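# Hook the hex nut out onto the tape strip

## Task

Pull the hex nut out of the gap between the spacers and leave it lying fully on the strip of tape, with no part of it off the strip. The hook pick on the table (orange-brown handle, hook at the tip) may be used. Every spacer that ends up toppled or tilted costs score, but getting the nut out with some spacers knocked down still beats leaving it in place.

## Robot and tools

ROBOT. Two six-joint arms, each ending in a sixteen-motor hand: left_arm carries a left hand, right_arm a right hand (mirror images). Arm bases in the scene frame: left_arm at (+0.048, +0.393, +0.046) m, right_arm at (-0.039, -0.500, +0.046) m, both facing almost straight along +x. Scene frame: origin at table-top height midway between the arms, +z up, +x out over the table, left_arm on the +y side. A camera stand sits behind the arms.

FRAMES. Reported hand positions (metres), quaternions (wxyz) and velocities are in each arm's own base frame. Fixed cameras and the table use the scene frame. Motion offsets are expressed in the axes of the arm's current Hand target. Hand-point axes: +z runs along the straightened fingers toward the tips; +y points out of the palm face (palm surface at y = -0.062 m); on the right hand +x points away from the thumb, on the left hand toward it. A rigid mast sticks out near the wrist on the palm side and can collide with things.

ROW LAYOUT. Every row is one flat list of 48 numbers, each in [-1, 1], always covering both arms: left dx, dy, dz, rx, ry, rz; left hand's 16 motor goals; left current_limit; left speed; then the same 24 for the right arm. dx..rz are an offset from that arm's Hand target as it stood when the action began (not from the previous row); 1.0 = 0.6 m of travel or 180 degrees; rx, ry, rz form one rotation vector. Six zeros re-command the current Hand target. The 16 hand numbers are absolute goal angles, scaled between each hinge's two stops, in this order: index_mcp, index_abd, index_pip, index_dip, middle_mcp, middle_abd, middle_pip, middle_dip, ring_mcp, ring_abd, ring_pip, ring_dip, thumb_cmc, thumb_axl, thumb_mcp, thumb_ipl. Lower values curl fingers toward the palm. Straight values: _mcp +0.75, _abd 0.00, _pip +0.58, _dip +0.70; thumb_cmc +0.71, thumb_axl +0.68, thumb_mcp +0.23, thumb_ipl +0.17. A 0 is a real goal, so to leave a hand unchanged copy back its hand_goal, hand_current_limit and hand_speed. current_limit maps -1..+1 to 0..550 mA per motor (start +0.4); speed sets goal slew to (speed+1)/2 of 8.5 rad/s (start -0.6). Both persist until rewritten.

TOOLS.
- execute_actions(actions, cameras): actions is a list of actions; each action is up to 15 rows, one per 1/30 s step, the last row held to fill 15 steps (0.5 s). Images come only with an empty list or when cameras names them.
- move(target, speed, blend, blocking, cameras): straight-line path for each hand point toward one 48-number row, or a list of up to 15 rows, all offsets measured from the same starting Hand targets. speed is m/s, 0.002 to 1, default 0.25 (turns up to twice that in rad/s), one value or one per target. blend in metres rounds corners; 0 stops at each target. Paths last 0.5 to 10 s and do not avoid obstacles or the other arm. blocking=false returns after about 0.5 s while motion continues.
- wait(seconds 0-10), stop() to brake a running move, zoom_image(camera, region [x0,y0,x1,y1] pixels, at most 504 square), clear_fault(arm: left_arm or right_arm), read_manual(section), finished_scene(scene 1 or 2) to end the scene for good.
Cameras: cam_high, cam_low, cam_left_wrist, cam_right_wrist, each 672x504; calibration is given but may be off by a few millimetres or degrees.

CONTROL DETAILS. Each step the commanded pose is clipped to within 70 mm and 16 degrees of the measured hand pose, so big offsets arrive over several actions. The hand often stops short of Hand target; a further action (even zeros) or an extra offset closes the gap. Blocked arms keep pushing until commanded back past the hand point. Faster moves overshoot more and strike harder. Keep paths away from an arm's own base. A clearance check withholds commands that bring the arms too close, but contact can still happen.

RESULTS. Each call returns joint positions, torques, end_effector_position/quat/velocities, Hand target, and per motor hand_goal, hand_measured, hand_current_ma, hand_state (moving, goal, blocked, overload). move adds a line with its ending (done, off_target, moving, held, fault) and limits (paced = pose clipped, held = steps withheld). Watch for TORQUE FAULT (arm stopped until clear_fault), HAND FAULT (remaining motion calls of that reply are skipped), MOTOR HOT and OVER-TEMPERATURE FAULT (arm braked 30-60 s).

AVOID. Dropping or flinging parts, letting anything leave the table, hard hits on fixed or heavy objects, and squeezing one hand against the other arm. A motor drawing 495 mA or more for 5 s shuts off for 10 s; joint contact torque over its limit (waist/shoulder 54, elbow 45, forearm roll 24.3, wrist pitch 14.5, wrist roll 16 N m) faults the arm. Long stretched holds or pushes toward unreachable poses overheat motors. Work slowly and gently near the spacers.

Each tool is called as name(argument=value, ...), one argument or row to a line, values as JSON.

## Session

execute_actions(
  actions=[],
)

Scene clock: 0.00 s.
left_arm: end_effector_position=(+0.2328, -0.1559, +0.1424) hand_goal=(+0.754, +0.000, +0.576, +0.696, +0.754, +0.000, +0.576, +0.696, +0.754, +0.000, +0.576, +0.696, +0.714, +0.678, +0.226, +0.168) hand_measured=(+0.754, +0.000, +0.576, +0.696, +0.754, +0.000, +0.576, +0.696, +0.754, +0.000, +0.576, +0.696, +0.714, +0.678, +0.226, +0.168) hand_current_ma=(+0, +0, +0, +0, +0, +0, +0, +0, +0, +0, +0, +0, +0, +0, +0, +0) hand_state=(goal, goal, goal, goal, goal, goal, goal, goal, goal, goal, goal, goal, goal, goal, goal, goal) hand_current_limit=0.40 hand_speed=-0.60 end_effector_quat_wxyz=(-0.101, -0.003, +0.840, +0.533) | right_arm: end_effector_position=(+0.7405, +0.2422, +0.3501) hand_goal=(+0.754, +0.000, +0.576, +0.696, +0.754, +0.000, +0.576, +0.696, +0.754, +0.000, +0.576, +0.696, +0.714, +0.678, +0.226, +0.168) hand_measured=(+0.754, +0.000, +0.576, +0.696, +0.754, +0.000, +0.576, +0.696, +0.754, +0.000, +0.576, +0.696, +0.714, +0.678, +0.226, +0.168) hand_current_ma=(+0, +0, +0, +0, +0, +0, +0, +0, +0, +0, +0, +0, +0, +0, +0, +0) hand_state=(goal, goal, goal, goal, goal, goal, goal, goal, goal, goal, goal, goal, goal, goal, goal, goal) hand_current_limit=0.40 hand_speed=-0.60 end_effector_quat_wxyz=(+0.027, -0.337, +0.940, -0.037)
Joint positions: left_arm=[-0.937 -0.991 -1 0.441 -1.154 -1.382] | right_arm=[0.225 -1 -2.236 -0.074 -1.175 -0.438]
Joint velocities: within noise
Joint torques (N m): no reading
Hand target: left_arm +0.2328, -0.1559, +0.1424; -0.101, -0.003, +0.840, +0.533 | right_arm +0.7405, +0.2422, +0.3501; +0.027, -0.337, +0.940, -0.037

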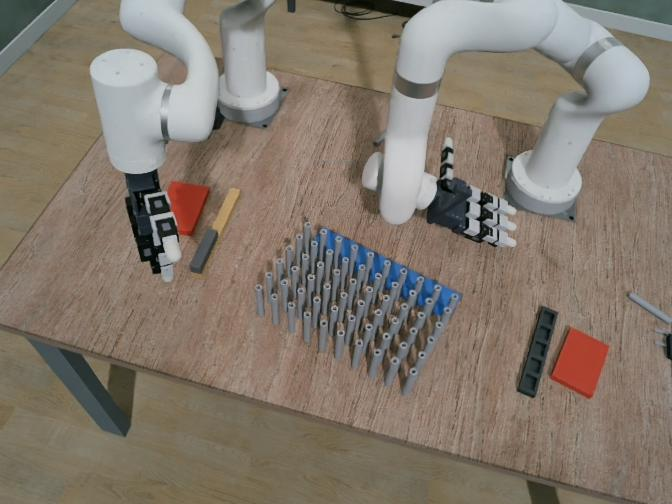

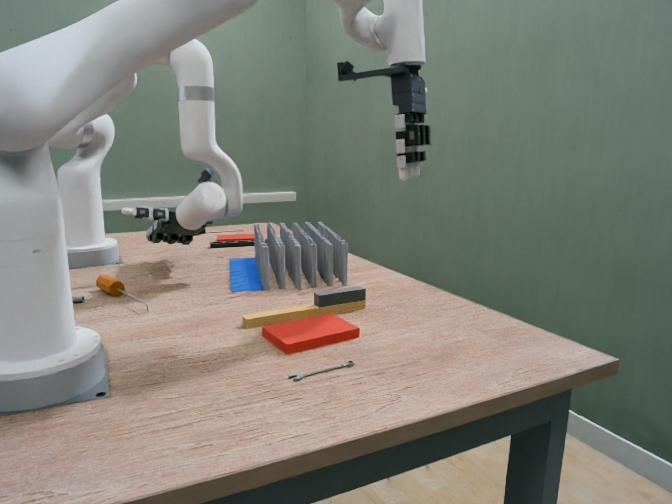

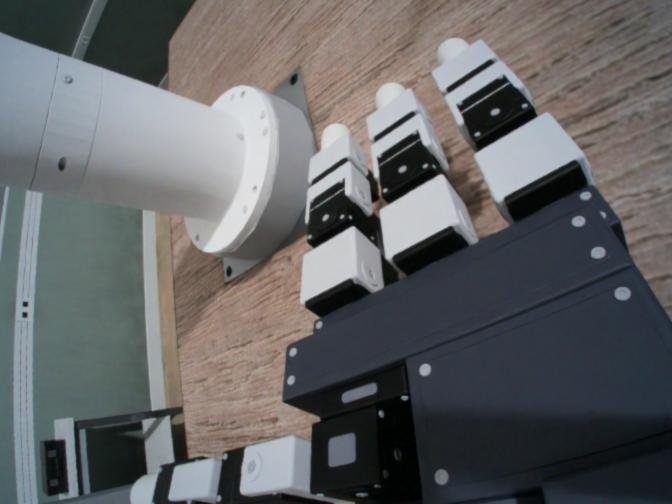

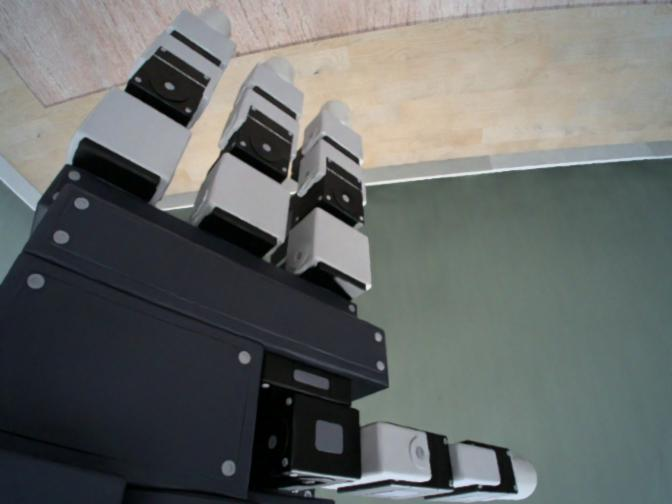

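zoom_image(
  camera="cam_high",
  region=[240, 200, 480, 400],
)

zoom_image(
  camera="cam_low",
  region=[60, 200, 380, 360],
)

zoom_image(
  camera="cam_high",
  region=[300, 210, 400, 290],
)

zoom_image(
  camera="cam_high",
  region=[380, 250, 480, 330],
)

Scaled by 2.100 from the camera's 672x504 image, which has a finer 960x720 frame.

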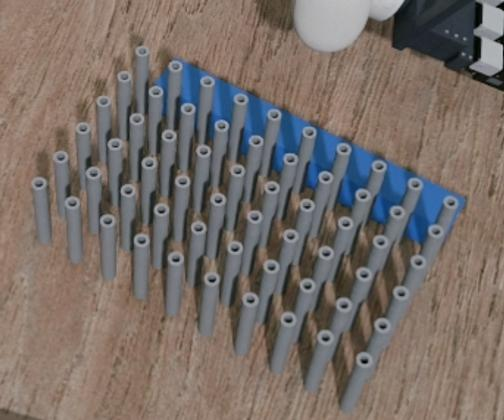

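Scaled by 1.575 from the camera's 672x504 image, which has a finer 960x720 frame.

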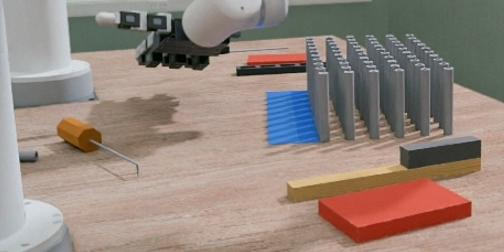

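Scaled by 5.040 from the camera's 672x504 image, which has a finer 960x720 frame.

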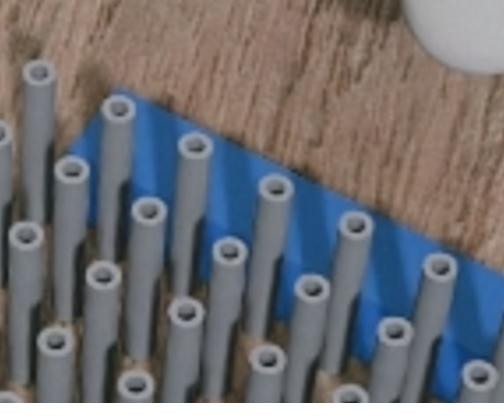

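Scaled by 5.040 from the camera's 672x504 image, which has a finer 960x720 frame.

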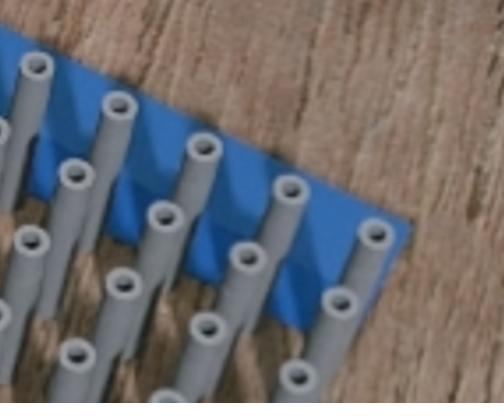

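zoom_image(
  camera="cam_high",
  region=[240, 80, 440, 220],
)

zoom_image(
  camera="cam_low",
  region=[60, 250, 180, 330],
)

zoom_image(
  camera="cam_low",
  region=[220, 210, 360, 310],
)

Scaled by 2.520 from the camera's 672x504 image, which has a finer 960x720 frame.

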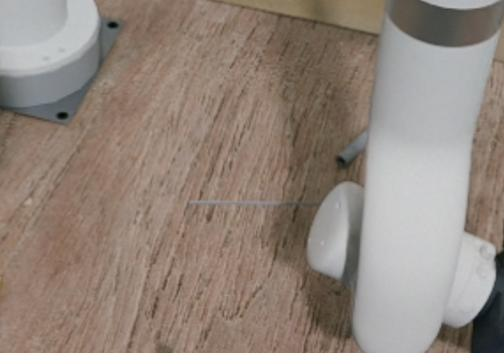

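Scaled by 4.200 from the camera's 672x504 image, which has a finer 960x720 frame.

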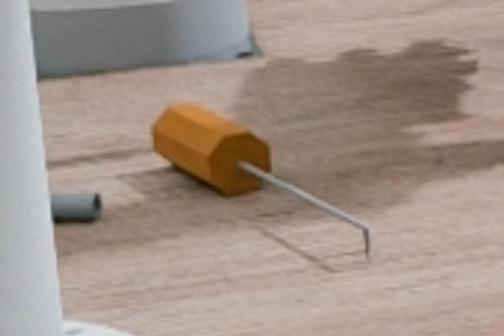

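Scaled by 3.600 from the camera's 672x504 image, which has a finer 960x720 frame.

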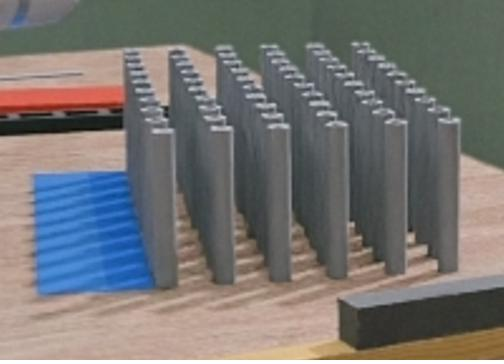

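move(
  target=[-0.322,0.402,0.138,0,0,0, 0.754,0,0.576,0.696,0.754,0,0.576,0.696,0.754,0,0.576,0.696,0.714,0.678,0.226,0.168,0.4,-0.6, 0,0,0,0,0,0, 0.754,0,0.576,0.696,0.754,0,0.576,0.696,0.754,0,0.576,0.696,0.714,0.678,0.226,0.168,0.4,-0.6],
  speed=0.25,
  cameras=["cam_high","cam_low"],
)

Scene clock: 209.67 s.
left_arm: end_effector_position=(+0.4328, +0.0441, +0.2920) hand_goal=(+0.754, +0.000, +0.576, +0.696, +0.754, +0.000, +0.576, +0.696, +0.754, +0.000, +0.576, +0.696, +0.714, +0.678, +0.226, +0.168) hand_measured=(+0.762, +0.000, +0.576, +0.696, +0.760, +0.000, +0.576, +0.696, +0.760, +0.000, +0.576, +0.696, +0.722, +0.678, +0.226, +0.168) hand_current_ma=(+20, +0, +1, +0, +19, +0, +1, +0, +17, +0, +1, +0, +20, -1, +0, -1) hand_state=(goal, goal, goal, goal, goal, goal, goal, goal, goal, goal, goal, goal, goal, goal, goal, goal) hand_current_limit=0.40 hand_speed=-0.60 end_effector_quat_wxyz=(-0.101, -0.002, +0.840, +0.533) | right_arm: end_effector_position=(+0.7405, +0.2422, +0.3501) hand_goal=(+0.754, +0.000, +0.576, +0.696, +0.754, +0.000, +0.576, +0.696, +0.754, +0.000, +0.576, +0.696, +0.714, +0.678, +0.226, +0.168) hand_measured=(+0.754, +0.000, +0.576, +0.696, +0.754, +0.000, +0.576, +0.696, +0.754, +0.000, +0.576, +0.696, +0.714, +0.678, +0.224, +0.168) hand_current_ma=(-5, +0, +4, +0, -5, +0, +4, +0, -5, +0, +4, +0, +1, -4, -12, -2) hand_state=(goal, goal, goal, goal, goal, goal, goal, goal, goal, goal, goal, goal, goal, goal, goal, goal) hand_current_limit=0.40 hand_speed=-0.60 end_effector_quat_wxyz=(+0.027, -0.337, +0.940, -0.037)
Joint positions: left_arm=[-0.369 -0.691 -0.994 0.923 -1.319 -1.122] | right_arm=[0.225 -1 -2.236 -0.074 -1.175 -0.438]
Joint torques (N m): left_arm=[4.73 38.12 -11.72 1.43 -1.76 0.7] | right_arm=[-2.4 38.04 -28.39 -0.12 0.14 -0.05]
Hand target: left_arm +0.4328, +0.0441, +0.2920; -0.101, -0.003, +0.840, +0.533 | right_arm +0.7405, +0.2422, +0.3501; +0.027, -0.337, +0.940, -0.037
Off the commanded pose: left_arm 0.000 m, 0 deg | right_arm 0.000 m, 0 deg.
move: done
Images, in order (width x height): cam_high 672x504, cam_low 672x504.

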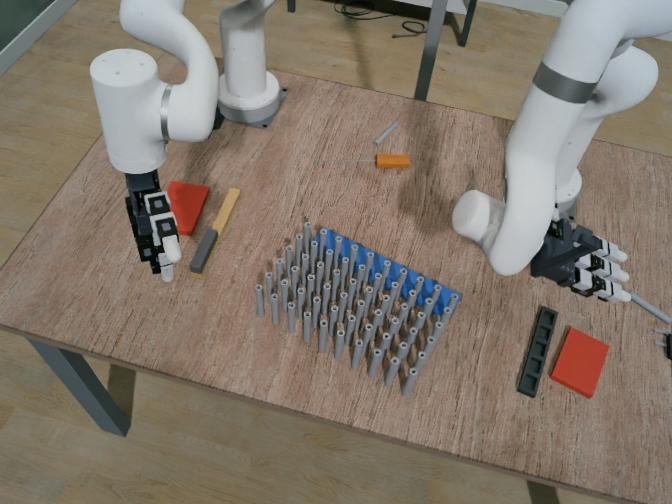

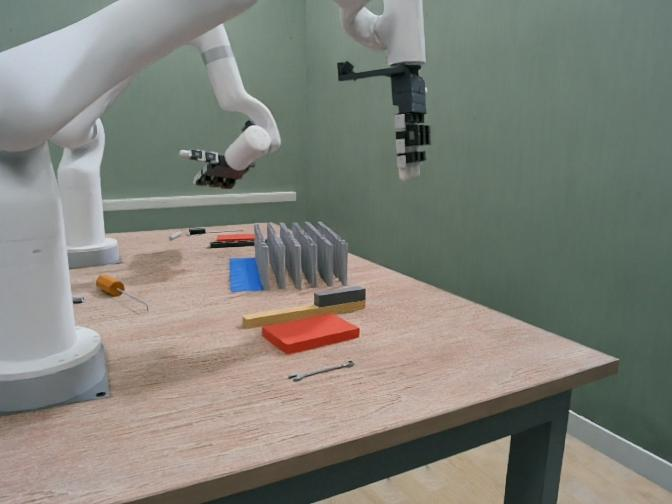

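move(
  target=[0,0,0,0,0,0, 0.754,0,0.576,0.696,0.754,0,0.576,0.696,0.754,0,0.576,0.696,0.714,0.678,0.226,0.168,0.4,-0.6, -0.1303,0.579,-0.0259,-0.2837,-0.2430,0.8828, 0.754,0,0.576,0.696,0.754,0,0.576,0.696,0.754,0,0.576,0.696,0.714,0.678,0.226,0.168,0.4,-0.6],
  speed=0.4,
  cameras=["cam_high","cam_right_wrist"],
)

Scene clock: 220.43 s.
left_arm: end_effector_position=(+0.4328, +0.0441, +0.2920) hand_goal=(+0.754, +0.000, +0.576, +0.696, +0.754, +0.000, +0.576, +0.696, +0.754, +0.000, +0.576, +0.696, +0.714, +0.678, +0.226, +0.168) hand_measured=(+0.762, +0.000, +0.576, +0.696, +0.760, +0.000, +0.576, +0.696, +0.760, +0.000, +0.576, +0.696, +0.722, +0.678, +0.226, +0.168) hand_current_ma=(+20, +0, +1, +0, +19, +0, +1, +0, +17, +0, +1, +0, +20, -1, +0, -1) hand_state=(goal, goal, goal, goal, goal, goal, goal, goal, goal, goal, goal, goal, goal, goal, goal, goal) hand_current_limit=0.40 hand_speed=-0.60 end_effector_quat_wxyz=(-0.101, -0.003, +0.840, +0.533) | right_arm: end_effector_position=(+0.5987, +0.5185, +0.3373) hand_goal=(+0.754, +0.000, +0.576, +0.696, +0.754, +0.000, +0.576, +0.696, +0.754, +0.000, +0.576, +0.696, +0.714, +0.678, +0.226, +0.168) hand_measured=(+0.758, +0.000, +0.576, +0.696, +0.758, +0.000, +0.576, +0.696, +0.758, +0.000, +0.576, +0.696, +0.720, +0.678, +0.224, +0.168) hand_current_ma=(+26, +0, +4, +0, +21, +0, +4, +0, +19, +0, +4, +0, +33, -4, -13, -2) hand_state=(goal, goal, goal, goal, goal, goal, goal, goal, goal, goal, goal, goal, goal, goal, goal, goal) hand_current_limit=0.40 hand_speed=-0.60 end_effector_quat_wxyz=(+0.170, +0.728, +0.549, +0.374)
Joint positions: left_arm=[-0.369 -0.691 -0.994 0.923 -1.319 -1.122] | right_arm=[0.947 -0.733 -1.46 1.616 0.521 0.979]
Joint torques (N m): left_arm=[5.47 38.9 -11.03 1.45 -1.56 -0.21] | right_arm=[-6.72 37.55 -23.64 -1.59 0 0.55]
Hand target: left_arm +0.4328, +0.0441, +0.2920; -0.101, -0.003, +0.840, +0.533 | right_arm +0.5987, +0.5185, +0.3373; +0.170, +0.728, +0.549, +0.374 (not the last commanded pose)
Off the commanded pose: left_arm 0.000 m, 0 deg | right_arm 0.046 m, 23 deg.
move: held (right_arm; a check stopped the path); limits=held
pose unreachable (right arm): on one or more control steps of this call, first in action 0 (counted from 0), this arm could not follow its commanded pose, so it was not sent that pose on those steps. It may still have moved: this result reports where it is.
cause: moving toward the commanded pose would bring a part of the arm too close to another arm (a part of this arm just beyond joint 6 (wrist roll) and a part of the left arm just beyond its joint 5 (wrist pitch), along the way the arms are being sent, or toward where that arm still pushes).
camera_calibration:
cam_right_wrist: T_world_to_cam=[[0.341708, -0.924639, 0.168163, 0.251088], [-0.939512, -0.340563, 0.0365194, 0.673226], [0.0235028, -0.17047, -0.985083, 0.524394], [0, 0, 0, 1]] pos_world=[0.53438, 0.550835, 0.449762]
Images, in order (width x height): cam_high 672x504, cam_right_wrist 672x504.

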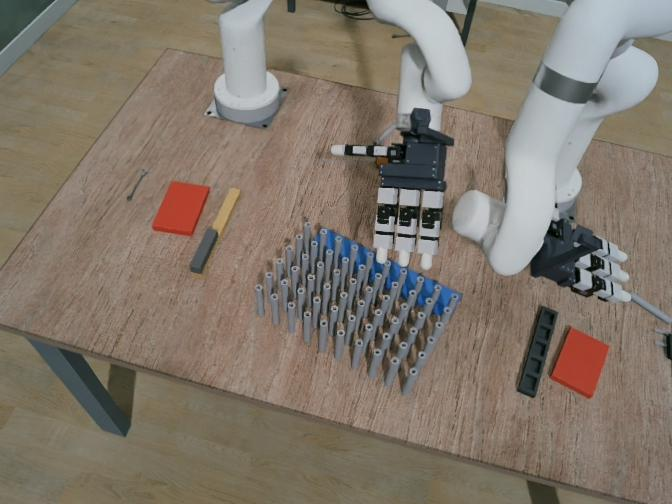

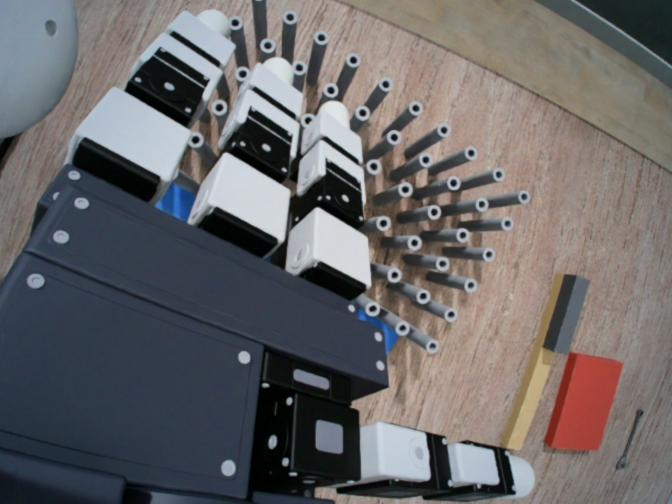

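zoom_image(
  camera="cam_right_wrist",
  region=[200, 0, 560, 360],
)

zoom_image(
  camera="cam_right_wrist",
  region=[360, 80, 560, 280],
)

zoom_image(
  camera="cam_high",
  region=[250, 90, 470, 280],
)

Scaled by 1.400 from the camera's 672x504 image, which has a finer 960x720 frame.

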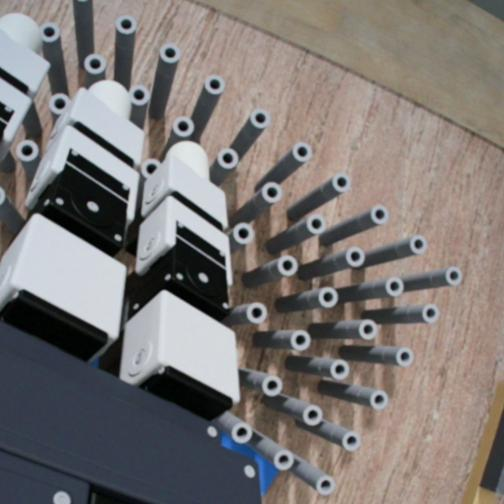

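Scaled by 2.520 from the camera's 672x504 image, which has a finer 960x720 frame.

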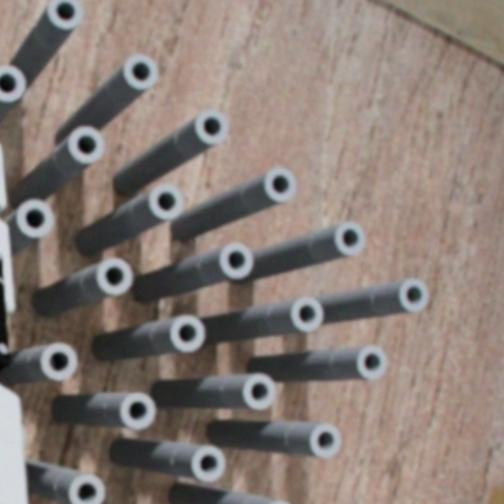

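Scaled by 2.291 from the camera's 672x504 image, which has a finer 960x720 frame.

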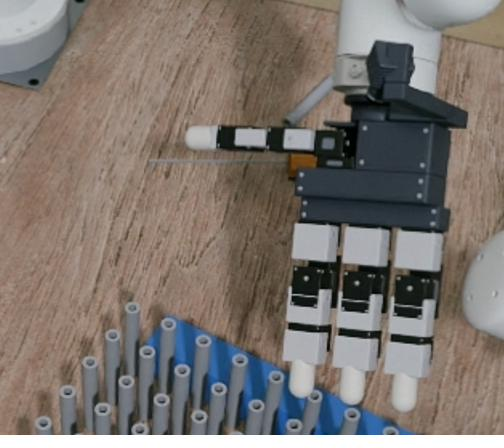

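move(
  target=[
    [0.072,0.285,0.244,0,0,0, 0.754,0,0.576,0.696,0.754,0,0.576,0.696,0.754,0,0.576,0.696,0.714,0.678,0.226,0.168,0.4,-0.6, 0,0,0,0,0,0, 0.754,0,0.576,0.696,0.754,0,0.576,0.696,0.754,0,0.576,0.696,0.714,0.678,0.226,0.168,0.4,-0.6],
    [0.072,0.285,0.244,0,0,0, 0.754,0,0.576,0.696,0.754,0,0.576,0.696,0.754,0,0.576,0.696,0.714,0.678,0.226,0.168,0.4,-0.6, 0.216,-0.079,0.038,0,0,0, 0.754,0,0.576,0.696,0.754,0,0.576,0.696,0.754,0,0.576,0.696,0.714,0.678,0.226,0.168,0.4,-0.6],
  ],
  speed=0.3,
  blend=0.1,
  cameras=["cam_high","cam_right_wrist","cam_left_wrist"],
)

Scene clock: 247.07 s.
left_arm: end_effector_position=(+0.3829, +0.2442, +0.3920) hand_goal=(+0.754, +0.000, +0.576, +0.696, +0.754, +0.000, +0.576, +0.696, +0.754, +0.000, +0.576, +0.696, +0.714, +0.678, +0.226, +0.168) hand_measured=(+0.762, +0.000, +0.576, +0.696, +0.762, +0.000, +0.576, +0.696, +0.760, +0.000, +0.576, +0.696, +0.722, +0.678, +0.226, +0.168) hand_current_ma=(+21, +0, +1, +0, +19, +0, +1, +0, +18, +0, +1, +0, +21, -1, +0, -1) hand_state=(goal, goal, goal, goal, goal, goal, goal, goal, goal, goal, goal, goal, goal, goal, goal, goal) hand_current_limit=0.40 hand_speed=-0.60 end_effector_quat_wxyz=(-0.101, -0.002, +0.840, +0.533) | right_arm: end_effector_position=(+0.5987, +0.6583, +0.3373) hand_goal=(+0.754, +0.000, +0.576, +0.696, +0.754, +0.000, +0.576, +0.696, +0.754, +0.000, +0.576, +0.696, +0.714, +0.678, +0.226, +0.168) hand_measured=(+0.758, +0.000, +0.576, +0.696, +0.758, +0.000, +0.576, +0.696, +0.758, +0.000, +0.576, +0.696, +0.720, +0.678, +0.224, +0.168) hand_current_ma=(+26, +0, +4, +0, +21, +0, +4, +0, +19, +0, +4, +0, +33, -4, -13, -2) hand_state=(goal, goal, goal, goal, goal, goal, goal, goal, goal, goal, goal, goal, goal, goal, goal, goal) hand_current_limit=0.40 hand_speed=-0.60 end_effector_quat_wxyz=(+0.170, +0.728, +0.549, +0.374)
Joint positions: left_arm=[0.03 -0.33 -0.742 1.251 -1.246 -0.956] | right_arm=[1.052 -1.053 -2.013 2 0.655 0.604]
Joint torques (N m): left_arm=[5.24 30.83 -10.22 1.66 -0.43 0.69] | right_arm=[2.27 34.31 -33.17 -0.88 0.52 -0.61]
Hand target: left_arm +0.3829, +0.2442, +0.3921; -0.101, -0.003, +0.840, +0.533 | right_arm +0.5987, +0.6583, +0.3373; +0.170, +0.728, +0.549, +0.374
Off the commanded pose: left_arm 0.000 m, 0 deg | right_arm 0.000 m, 0 deg.
move: done; blend cut to 0.0699 m at target 1
camera_calibration:
cam_left_wrist: T_world_to_cam=[[0.687594, -0.1916, -0.70036, 0.0280157], [-0.365026, -0.925022, -0.10531, 0.363036], [-0.627671, 0.32806, -0.705978, 0.566452], [0, 0, 0, 1]] pos_world=[0.468799, 0.155353, 0.457755]
cam_right_wrist: T_world_to_cam=[[0.341709, -0.924649, 0.168105, 0.380477], [-0.939509, -0.340584, 0.0363931, 0.720941], [0.0236032, -0.170372, -0.985097, 0.548129], [0, 0, 0, 1]] pos_world=[0.534381, 0.690735, 0.449762]
Images, in order (width x height): cam_high 672x504, cam_left_wrist 672x504, cam_right_wrist 672x504.

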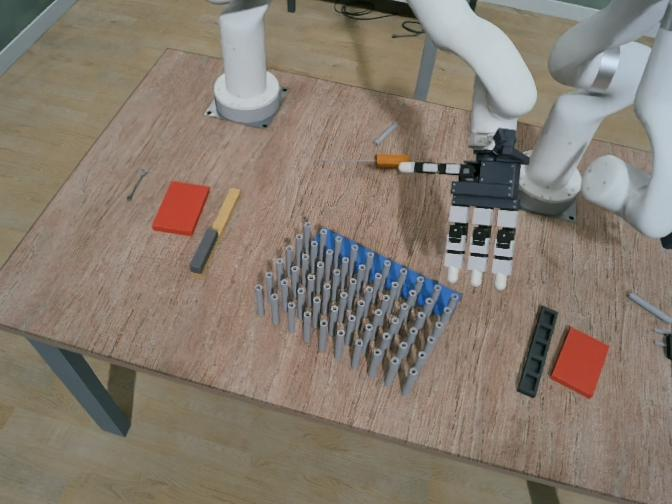

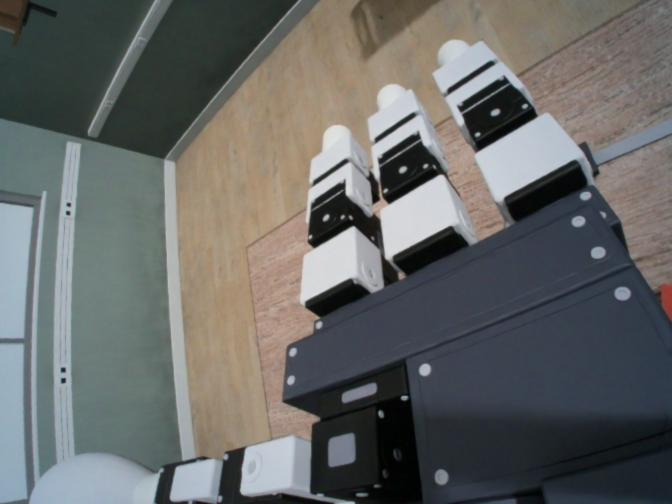

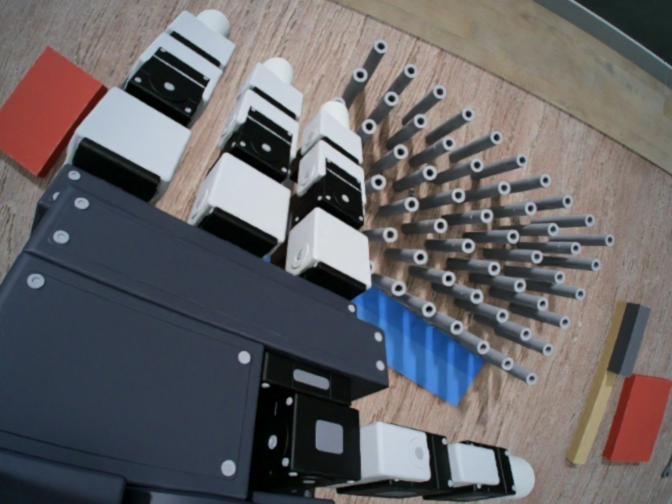

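zoom_image(
  camera="cam_right_wrist",
  region=[330, 20, 490, 140],
)

zoom_image(
  camera="cam_right_wrist",
  region=[360, 120, 520, 260],
)

zoom_image(
  camera="cam_right_wrist",
  region=[350, 230, 500, 360],
)

zoom_image(
  camera="cam_right_wrist",
  region=[460, 130, 620, 270],
)

zoom_image(
  camera="cam_right_wrist",
  region=[440, 230, 600, 400],
)

Scaled by 3.150 from the camera's 672x504 image, which has a finer 960x720 frame.

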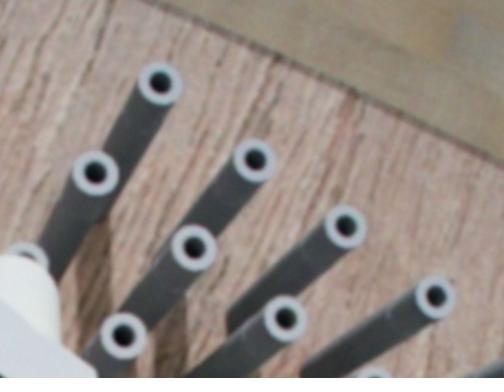

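Scaled by 3.150 from the camera's 672x504 image, which has a finer 960x720 frame.

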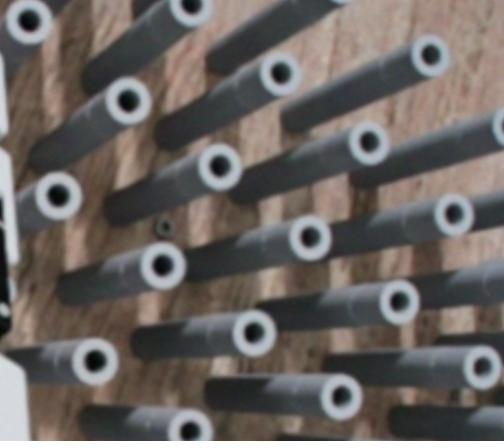

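Scaled by 3.360 from the camera's 672x504 image, which has a finer 960x720 frame.

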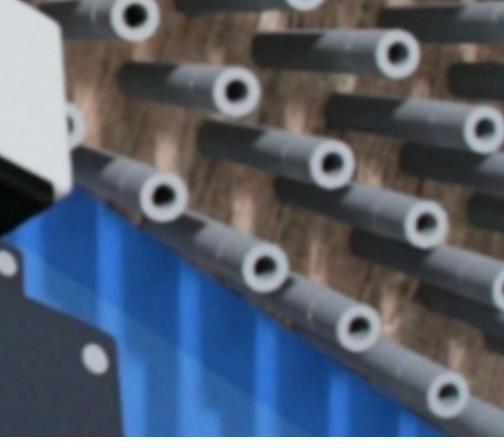

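Scaled by 3.150 from the camera's 672x504 image, which has a finer 960x720 frame.

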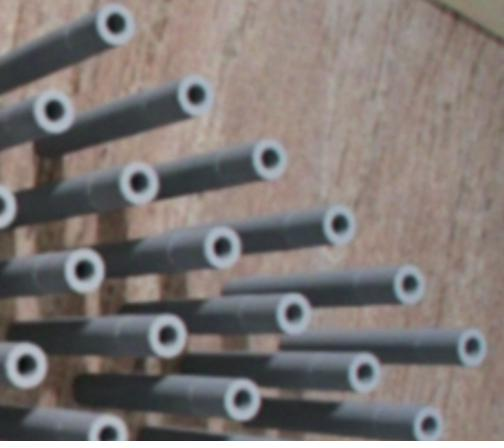

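Scaled by 2.965 from the camera's 672x504 image, which has a finer 960x720 frame.

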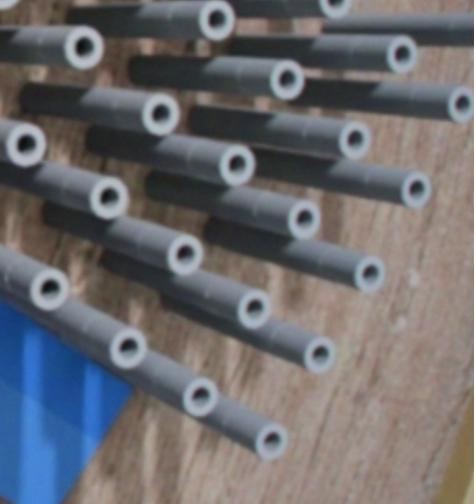

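zoom_image(
  camera="cam_right_wrist",
  region=[385, 160, 445, 220],
)

Scaled by 8.400 from the camera's 672x504 image, which has a finer 960x720 frame.

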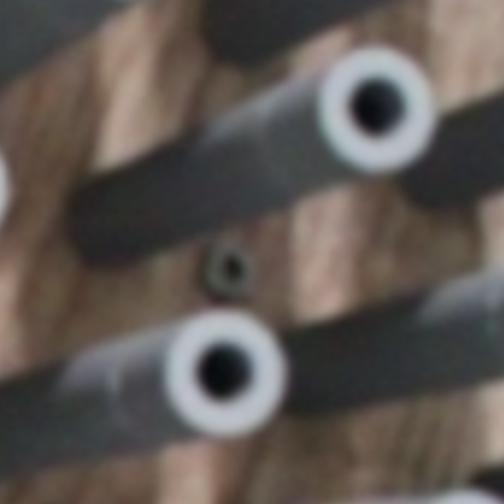

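move(
  target=[0,0,0,0,0,0, 0.754,0,0.576,0.696,0.754,0,0.576,0.696,0.754,0,0.576,0.696,0.714,0.678,0.226,0.168,0.4,-0.6, -0.2538,-0.324,-0.459,0,0,0, 0.754,0,0.576,0.696,0.754,0,0.576,0.696,0.754,0,0.576,0.696,0.714,0.678,0.226,0.168,0.4,-0.6],
  speed=0.3,
  cameras=["cam_high","cam_right_wrist"],
)

Scene clock: 426.60 s.
left_arm: end_effector_position=(+0.3829, +0.2442, +0.3921) hand_goal=(+0.754, +0.000, +0.576, +0.696, +0.754, +0.000, +0.576, +0.696, +0.754, +0.000, +0.576, +0.696, +0.714, +0.678, +0.226, +0.168) hand_measured=(+0.762, +0.000, +0.576, +0.696, +0.762, +0.000, +0.576, +0.696, +0.760, +0.000, +0.576, +0.696, +0.722, +0.678, +0.226, +0.168) hand_current_ma=(+21, +0, +1, +0, +19, +0, +1, +0, +18, +0, +1, +0, +21, -1, +0, -1) hand_state=(goal, goal, goal, goal, goal, goal, goal, goal, goal, goal, goal, goal, goal, goal, goal, goal) hand_current_limit=0.40 hand_speed=-0.60 end_effector_quat_wxyz=(-0.101, -0.002, +0.840, +0.533) | right_arm: end_effector_position=(+0.2489, +0.5381, +0.3375) hand_goal=(+0.754, +0.000, +0.576, +0.696, +0.754, +0.000, +0.576, +0.696, +0.754, +0.000, +0.576, +0.696, +0.714, +0.678, +0.226, +0.168) hand_measured=(+0.758, +0.000, +0.576, +0.696, +0.758, +0.000, +0.576, +0.696, +0.758, +0.000, +0.576, +0.696, +0.720, +0.678, +0.224, +0.168) hand_current_ma=(+26, +0, +4, +0, +22, +0, +4, +0, +20, +0, +4, +0, +33, -4, -13, -2) hand_state=(goal, goal, goal, goal, goal, goal, goal, goal, goal, goal, goal, goal, goal, goal, goal, goal) hand_current_limit=0.40 hand_speed=-0.60 end_effector_quat_wxyz=(+0.170, +0.728, +0.549, +0.374)
Joint positions: left_arm=[0.03 -0.33 -0.742 1.251 -1.246 -0.956] | right_arm=[1.51 -0.51 -1.104 1.841 0.843 1.264]
Joint torques (N m): left_arm=[5.51 30.23 -10.21 1.74 -1.07 0.2] | right_arm=[1.42 32.1 -21.05 -0.73 1.08 0.44]
Hand target: left_arm +0.3829, +0.2442, +0.3921; -0.101, -0.003, +0.840, +0.533 | right_arm +0.2489, +0.5382, +0.3375; +0.170, +0.728, +0.549, +0.374
Off the commanded pose: left_arm 0.000 m, 0 deg | right_arm 0.000 m, 0 deg.
move: done
camera_calibration:
cam_right_wrist: T_world_to_cam=[[0.341622, -0.92467, 0.168166, 0.388832], [-0.939544, -0.340478, 0.0365047, 0.35125], [0.0235018, -0.17047, -0.985083, 0.536171], [0, 0, 0, 1]] pos_world=[0.184581, 0.570535, 0.449962]
Images, in order (width x height): cam_high 672x504, cam_right_wrist 672x504.

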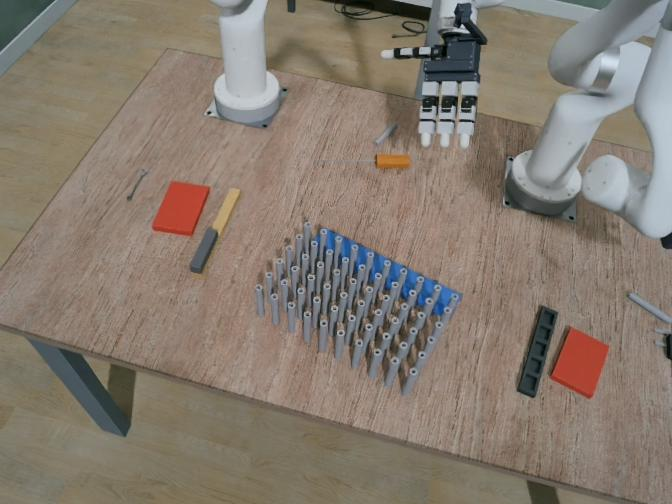

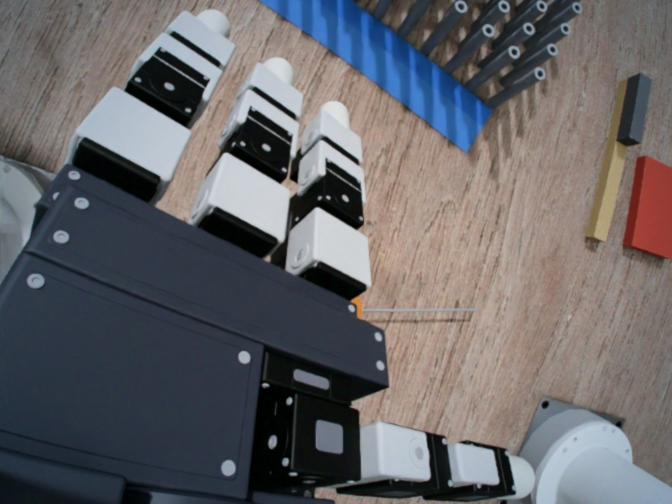

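move(
  target=[0,0,0,0.5858,-0.1374,-0.6889, 0.137,0,0.139,0.406,0.137,0.15,0.139,0.406,0.6,0,0.576,0.696,-0.571,0.678,0.226,0.168,0.4,-0.6, -0.688,0.6695,0.2933,0,0,0, 0.754,0,0.576,0.696,0.754,0,0.576,0.696,0.754,0,0.576,0.696,0.714,0.678,0.226,0.168,0.4,-0.6],
  speed=0.35,
  cameras=["cam_high","cam_left_wrist"],
)

Scene clock: 548.43 s.
left_arm: end_effector_position=(+0.3829, +0.2442, +0.3921) hand_goal=(+0.138, +0.000, +0.140, +0.406, +0.138, +0.150, +0.140, +0.406, +0.600, +0.000, +0.576, +0.696, -0.570, +0.678, +0.226, +0.168) hand_measured=(+0.134, +0.000, +0.142, +0.410, +0.136, +0.148, +0.142, +0.410, +0.594, +0.000, +0.576, +0.696, -0.568, +0.678, +0.224, +0.168) hand_current_ma=(-7, +0, +5, +7, -7, -2, +6, +7, -19, +0, +0, +0, +5, -1, -4, -1) hand_state=(goal, goal, goal, goal, goal, goal, goal, goal, goal, goal, goal, goal, goal, goal, goal, goal) hand_current_limit=0.40 hand_speed=-0.60 end_effector_quat_wxyz=(-0.511, +0.612, -0.464, +0.386) | right_arm: end_effector_position=(+0.5993, +0.0483, +0.3375) hand_goal=(+0.754, +0.000, +0.576, +0.696, +0.754, +0.000, +0.576, +0.696, +0.754, +0.000, +0.576, +0.696, +0.714, +0.678, +0.226, +0.168) hand_measured=(+0.758, +0.000, +0.576, +0.696, +0.758, +0.000, +0.576, +0.696, +0.758, +0.000, +0.576, +0.696, +0.720, +0.678, +0.224, +0.168) hand_current_ma=(+26, +0, +4, +0, +22, +0, +4, +0, +20, +0, +4, +0, +33, -4, -13, -2) hand_state=(goal, goal, goal, goal, goal, goal, goal, goal, goal, goal, goal, goal, goal, goal, goal, goal) hand_current_limit=0.40 hand_speed=-0.60 end_effector_quat_wxyz=(+0.170, +0.728, +0.549, +0.374)
Joint positions: left_arm=[0.857 0.296 -0.423 0.824 0.828 -2.084] | right_arm=[0.161 -0.164 -0.63 -0.12 0.382 2.14]
Joint torques (N m): left_arm=[5.44 7.06 -16.29 0.88 1.67 -0.73] | right_arm=[-5.39 13.92 -28.42 -0.95 1.39 0.29]
Hand target: left_arm +0.3829, +0.2442, +0.3921; -0.511, +0.612, -0.464, +0.386 | right_arm +0.5993, +0.0483, +0.3375; +0.170, +0.728, +0.549, +0.374
Off the commanded pose: left_arm 0.000 m, 0 deg | right_arm 0.000 m, 0 deg.
move: done
camera_calibration:
cam_left_wrist: T_world_to_cam=[[-0.0997081, 0.770837, 0.629181, -0.426796], [-0.470457, -0.593709, 0.652824, 0.0252912], [0.876772, -0.230911, 0.421843, -0.31528], [0, 0, 0, 1]] pos_world=[0.245772, 0.271205, 0.38502]
Images, in order (width x height): cam_high 672x504, cam_left_wrist 672x504.

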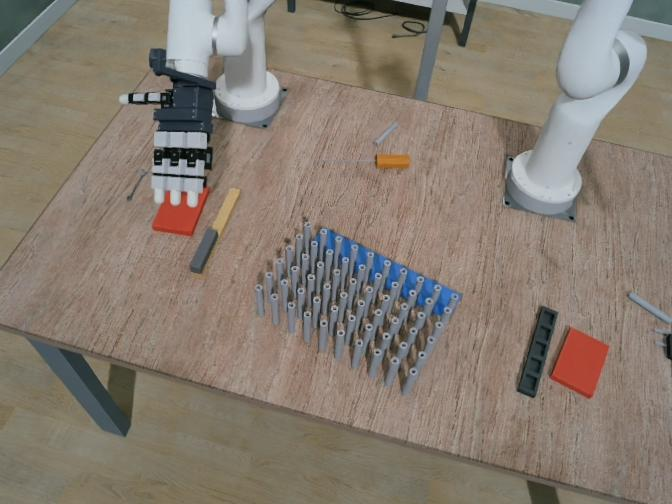

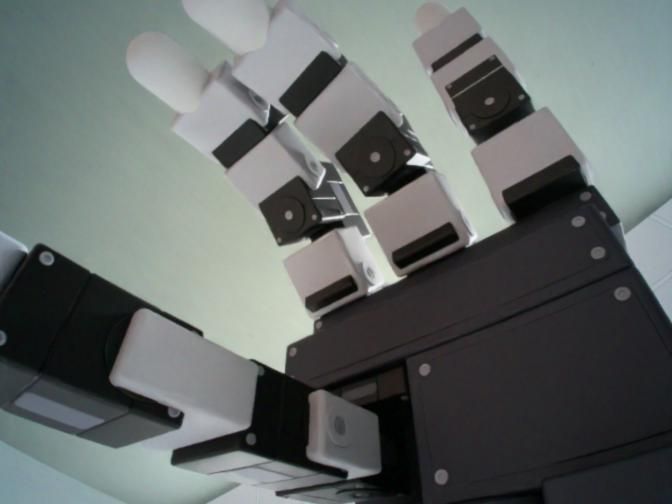

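zoom_image(
  camera="cam_high",
  region=[300, 110, 430, 190],
)

Scaled by 3.877 from the camera's 672x504 image, which has a finer 960x720 frame.

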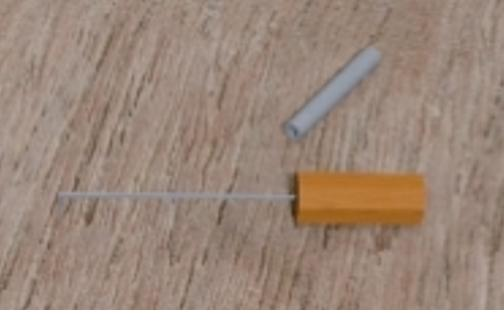

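move(
  target=[
    [0.3732,-0.0227,0.1287,0,0,0, 0.137,0,0.139,0.406,0.137,0.15,0.139,0.406,0.6,0,0.576,0.696,-0.571,0.678,0.226,0.168,0.4,-0.6, 0,0,0,0,0,0, 0.754,0,0.576,0.696,0.754,0,0.576,0.696,0.754,0,0.576,0.696,0.714,0.678,0.226,0.168,0.4,-0.6],
    [0.9587,0.1935,-0.2142,0,0,0, 0.137,0,0.139,0.406,0.137,0.15,0.139,0.406,0.6,0,0.576,0.696,-0.571,0.678,0.226,0.168,0.4,-0.6, 0,0,0,0,0,0, 0.754,0,0.576,0.696,0.754,0,0.576,0.696,0.754,0,0.576,0.696,0.714,0.678,0.226,0.168,0.4,-0.6],
    [0.9217,0.521,-0.711,0,0,0, 0.137,0,0.139,0.406,0.137,0.15,0.139,0.406,0.6,0,0.576,0.696,-0.571,0.678,0.226,0.168,0.4,-0.6, 0,0,0,0,0,0, 0.754,0,0.576,0.696,0.754,0,0.576,0.696,0.754,0,0.576,0.696,0.714,0.678,0.226,0.168,0.4,-0.6],
  ],
  speed=0.3,
  blend=0.05,
  cameras=["cam_high","cam_left_wrist","cam_low"],
)

Scene clock: 583.77 s.
left_arm: end_effector_position=(+0.0752, -0.4172, +0.1610) hand_goal=(+0.138, +0.000, +0.140, +0.406, +0.138, +0.150, +0.140, +0.406, +0.600, +0.000, +0.576, +0.696, -0.570, +0.678, +0.226, +0.168) hand_measured=(+0.134, +0.000, +0.142, +0.410, +0.134, +0.148, +0.142, +0.410, +0.592, +0.000, +0.576, +0.696, -0.568, +0.678, +0.224, +0.168) hand_current_ma=(-12, +0, +4, +7, -12, -2, +4, +7, -22, +0, +0, +0, +2, -1, -4, -1) hand_state=(goal, goal, goal, goal, goal, goal, goal, goal, goal, goal, goal, goal, goal, goal, goal, goal) hand_current_limit=0.40 hand_speed=-0.60 end_effector_quat_wxyz=(-0.511, +0.612, -0.464, +0.386) | right_arm: end_effector_position=(+0.5993, +0.0483, +0.3375) hand_goal=(+0.754, +0.000, +0.576, +0.696, +0.754, +0.000, +0.576, +0.696, +0.754, +0.000, +0.576, +0.696, +0.714, +0.678, +0.226, +0.168) hand_measured=(+0.758, +0.000, +0.576, +0.696, +0.758, +0.000, +0.576, +0.696, +0.758, +0.000, +0.576, +0.696, +0.720, +0.678, +0.224, +0.168) hand_current_ma=(+26, +0, +4, +0, +22, +0, +4, +0, +20, +0, +4, +0, +33, -4, -13, -2) hand_state=(goal, goal, goal, goal, goal, goal, goal, goal, goal, goal, goal, goal, goal, goal, goal, goal) hand_current_limit=0.40 hand_speed=-0.60 end_effector_quat_wxyz=(+0.170, +0.728, +0.549, +0.374)
Joint positions: left_arm=[-1.841 -0.655 -0.849 -2.137 1.493 -1.404] | right_arm=[0.161 -0.164 -0.63 -0.12 0.382 2.14]
Joint torques (N m): left_arm=[-7.07 27.75 -9.62 -1.35 1.82 -0.57] | right_arm=[-6.5 15.82 -28.32 -1.64 1.29 0.35]
Hand target: left_arm +0.0752, -0.4172, +0.1609; -0.511, +0.612, -0.464, +0.386 | right_arm +0.5993, +0.0483, +0.3375; +0.170, +0.728, +0.549, +0.374
Off the commanded pose: left_arm 0.000 m, 0 deg | right_arm 0.000 m, 0 deg.
move: done
camera_calibration:
cam_left_wrist: T_world_to_cam=[[-0.0997205, 0.770841, 0.629174, 0.197761], [-0.470348, -0.593737, 0.652878, -0.361292], [0.876829, -0.230825, 0.421771, -0.100685], [0, 0, 0, 1]] pos_world=[-0.0619287, -0.390195, 0.15392]
Images, in order (width x height): cam_high 672x504, cam_low 672x504, cam_left_wrist 672x504.

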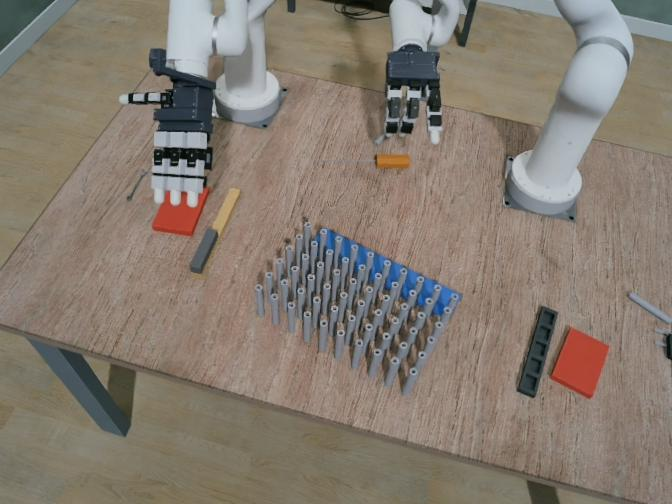

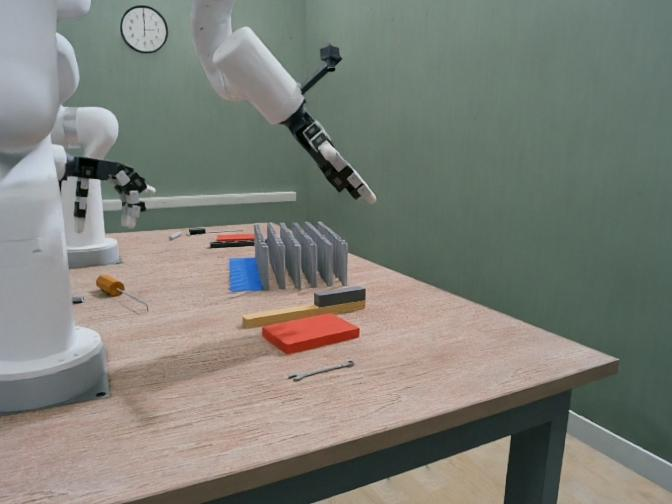

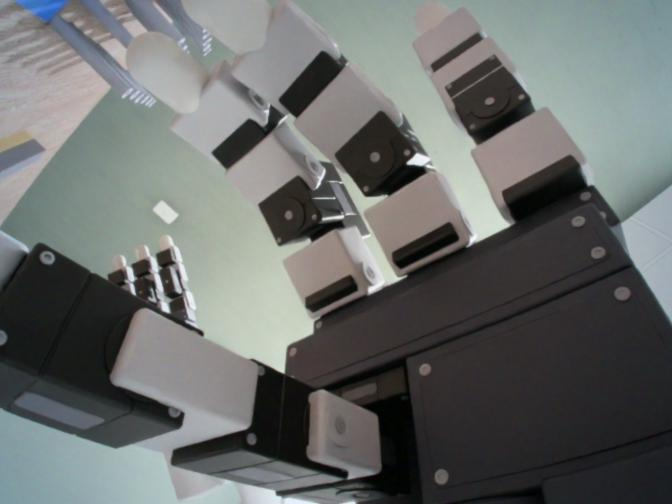

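zoom_image(
  camera="cam_high",
  region=[340, 60, 460, 180],
)

zoom_image(
  camera="cam_low",
  region=[50, 130, 200, 330],
)

Scaled by 4.200 from the camera's 672x504 image, which has a finer 960x720 frame.

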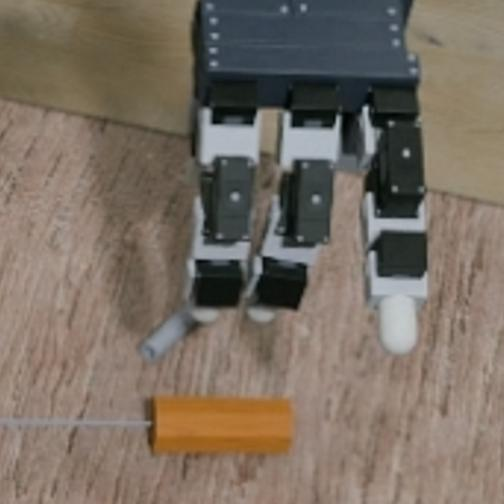

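Scaled by 2.520 from the camera's 672x504 image, which has a finer 960x720 frame.

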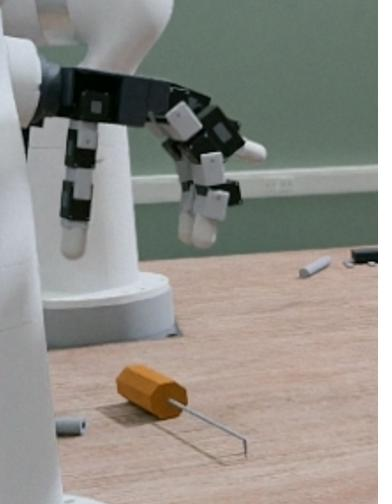

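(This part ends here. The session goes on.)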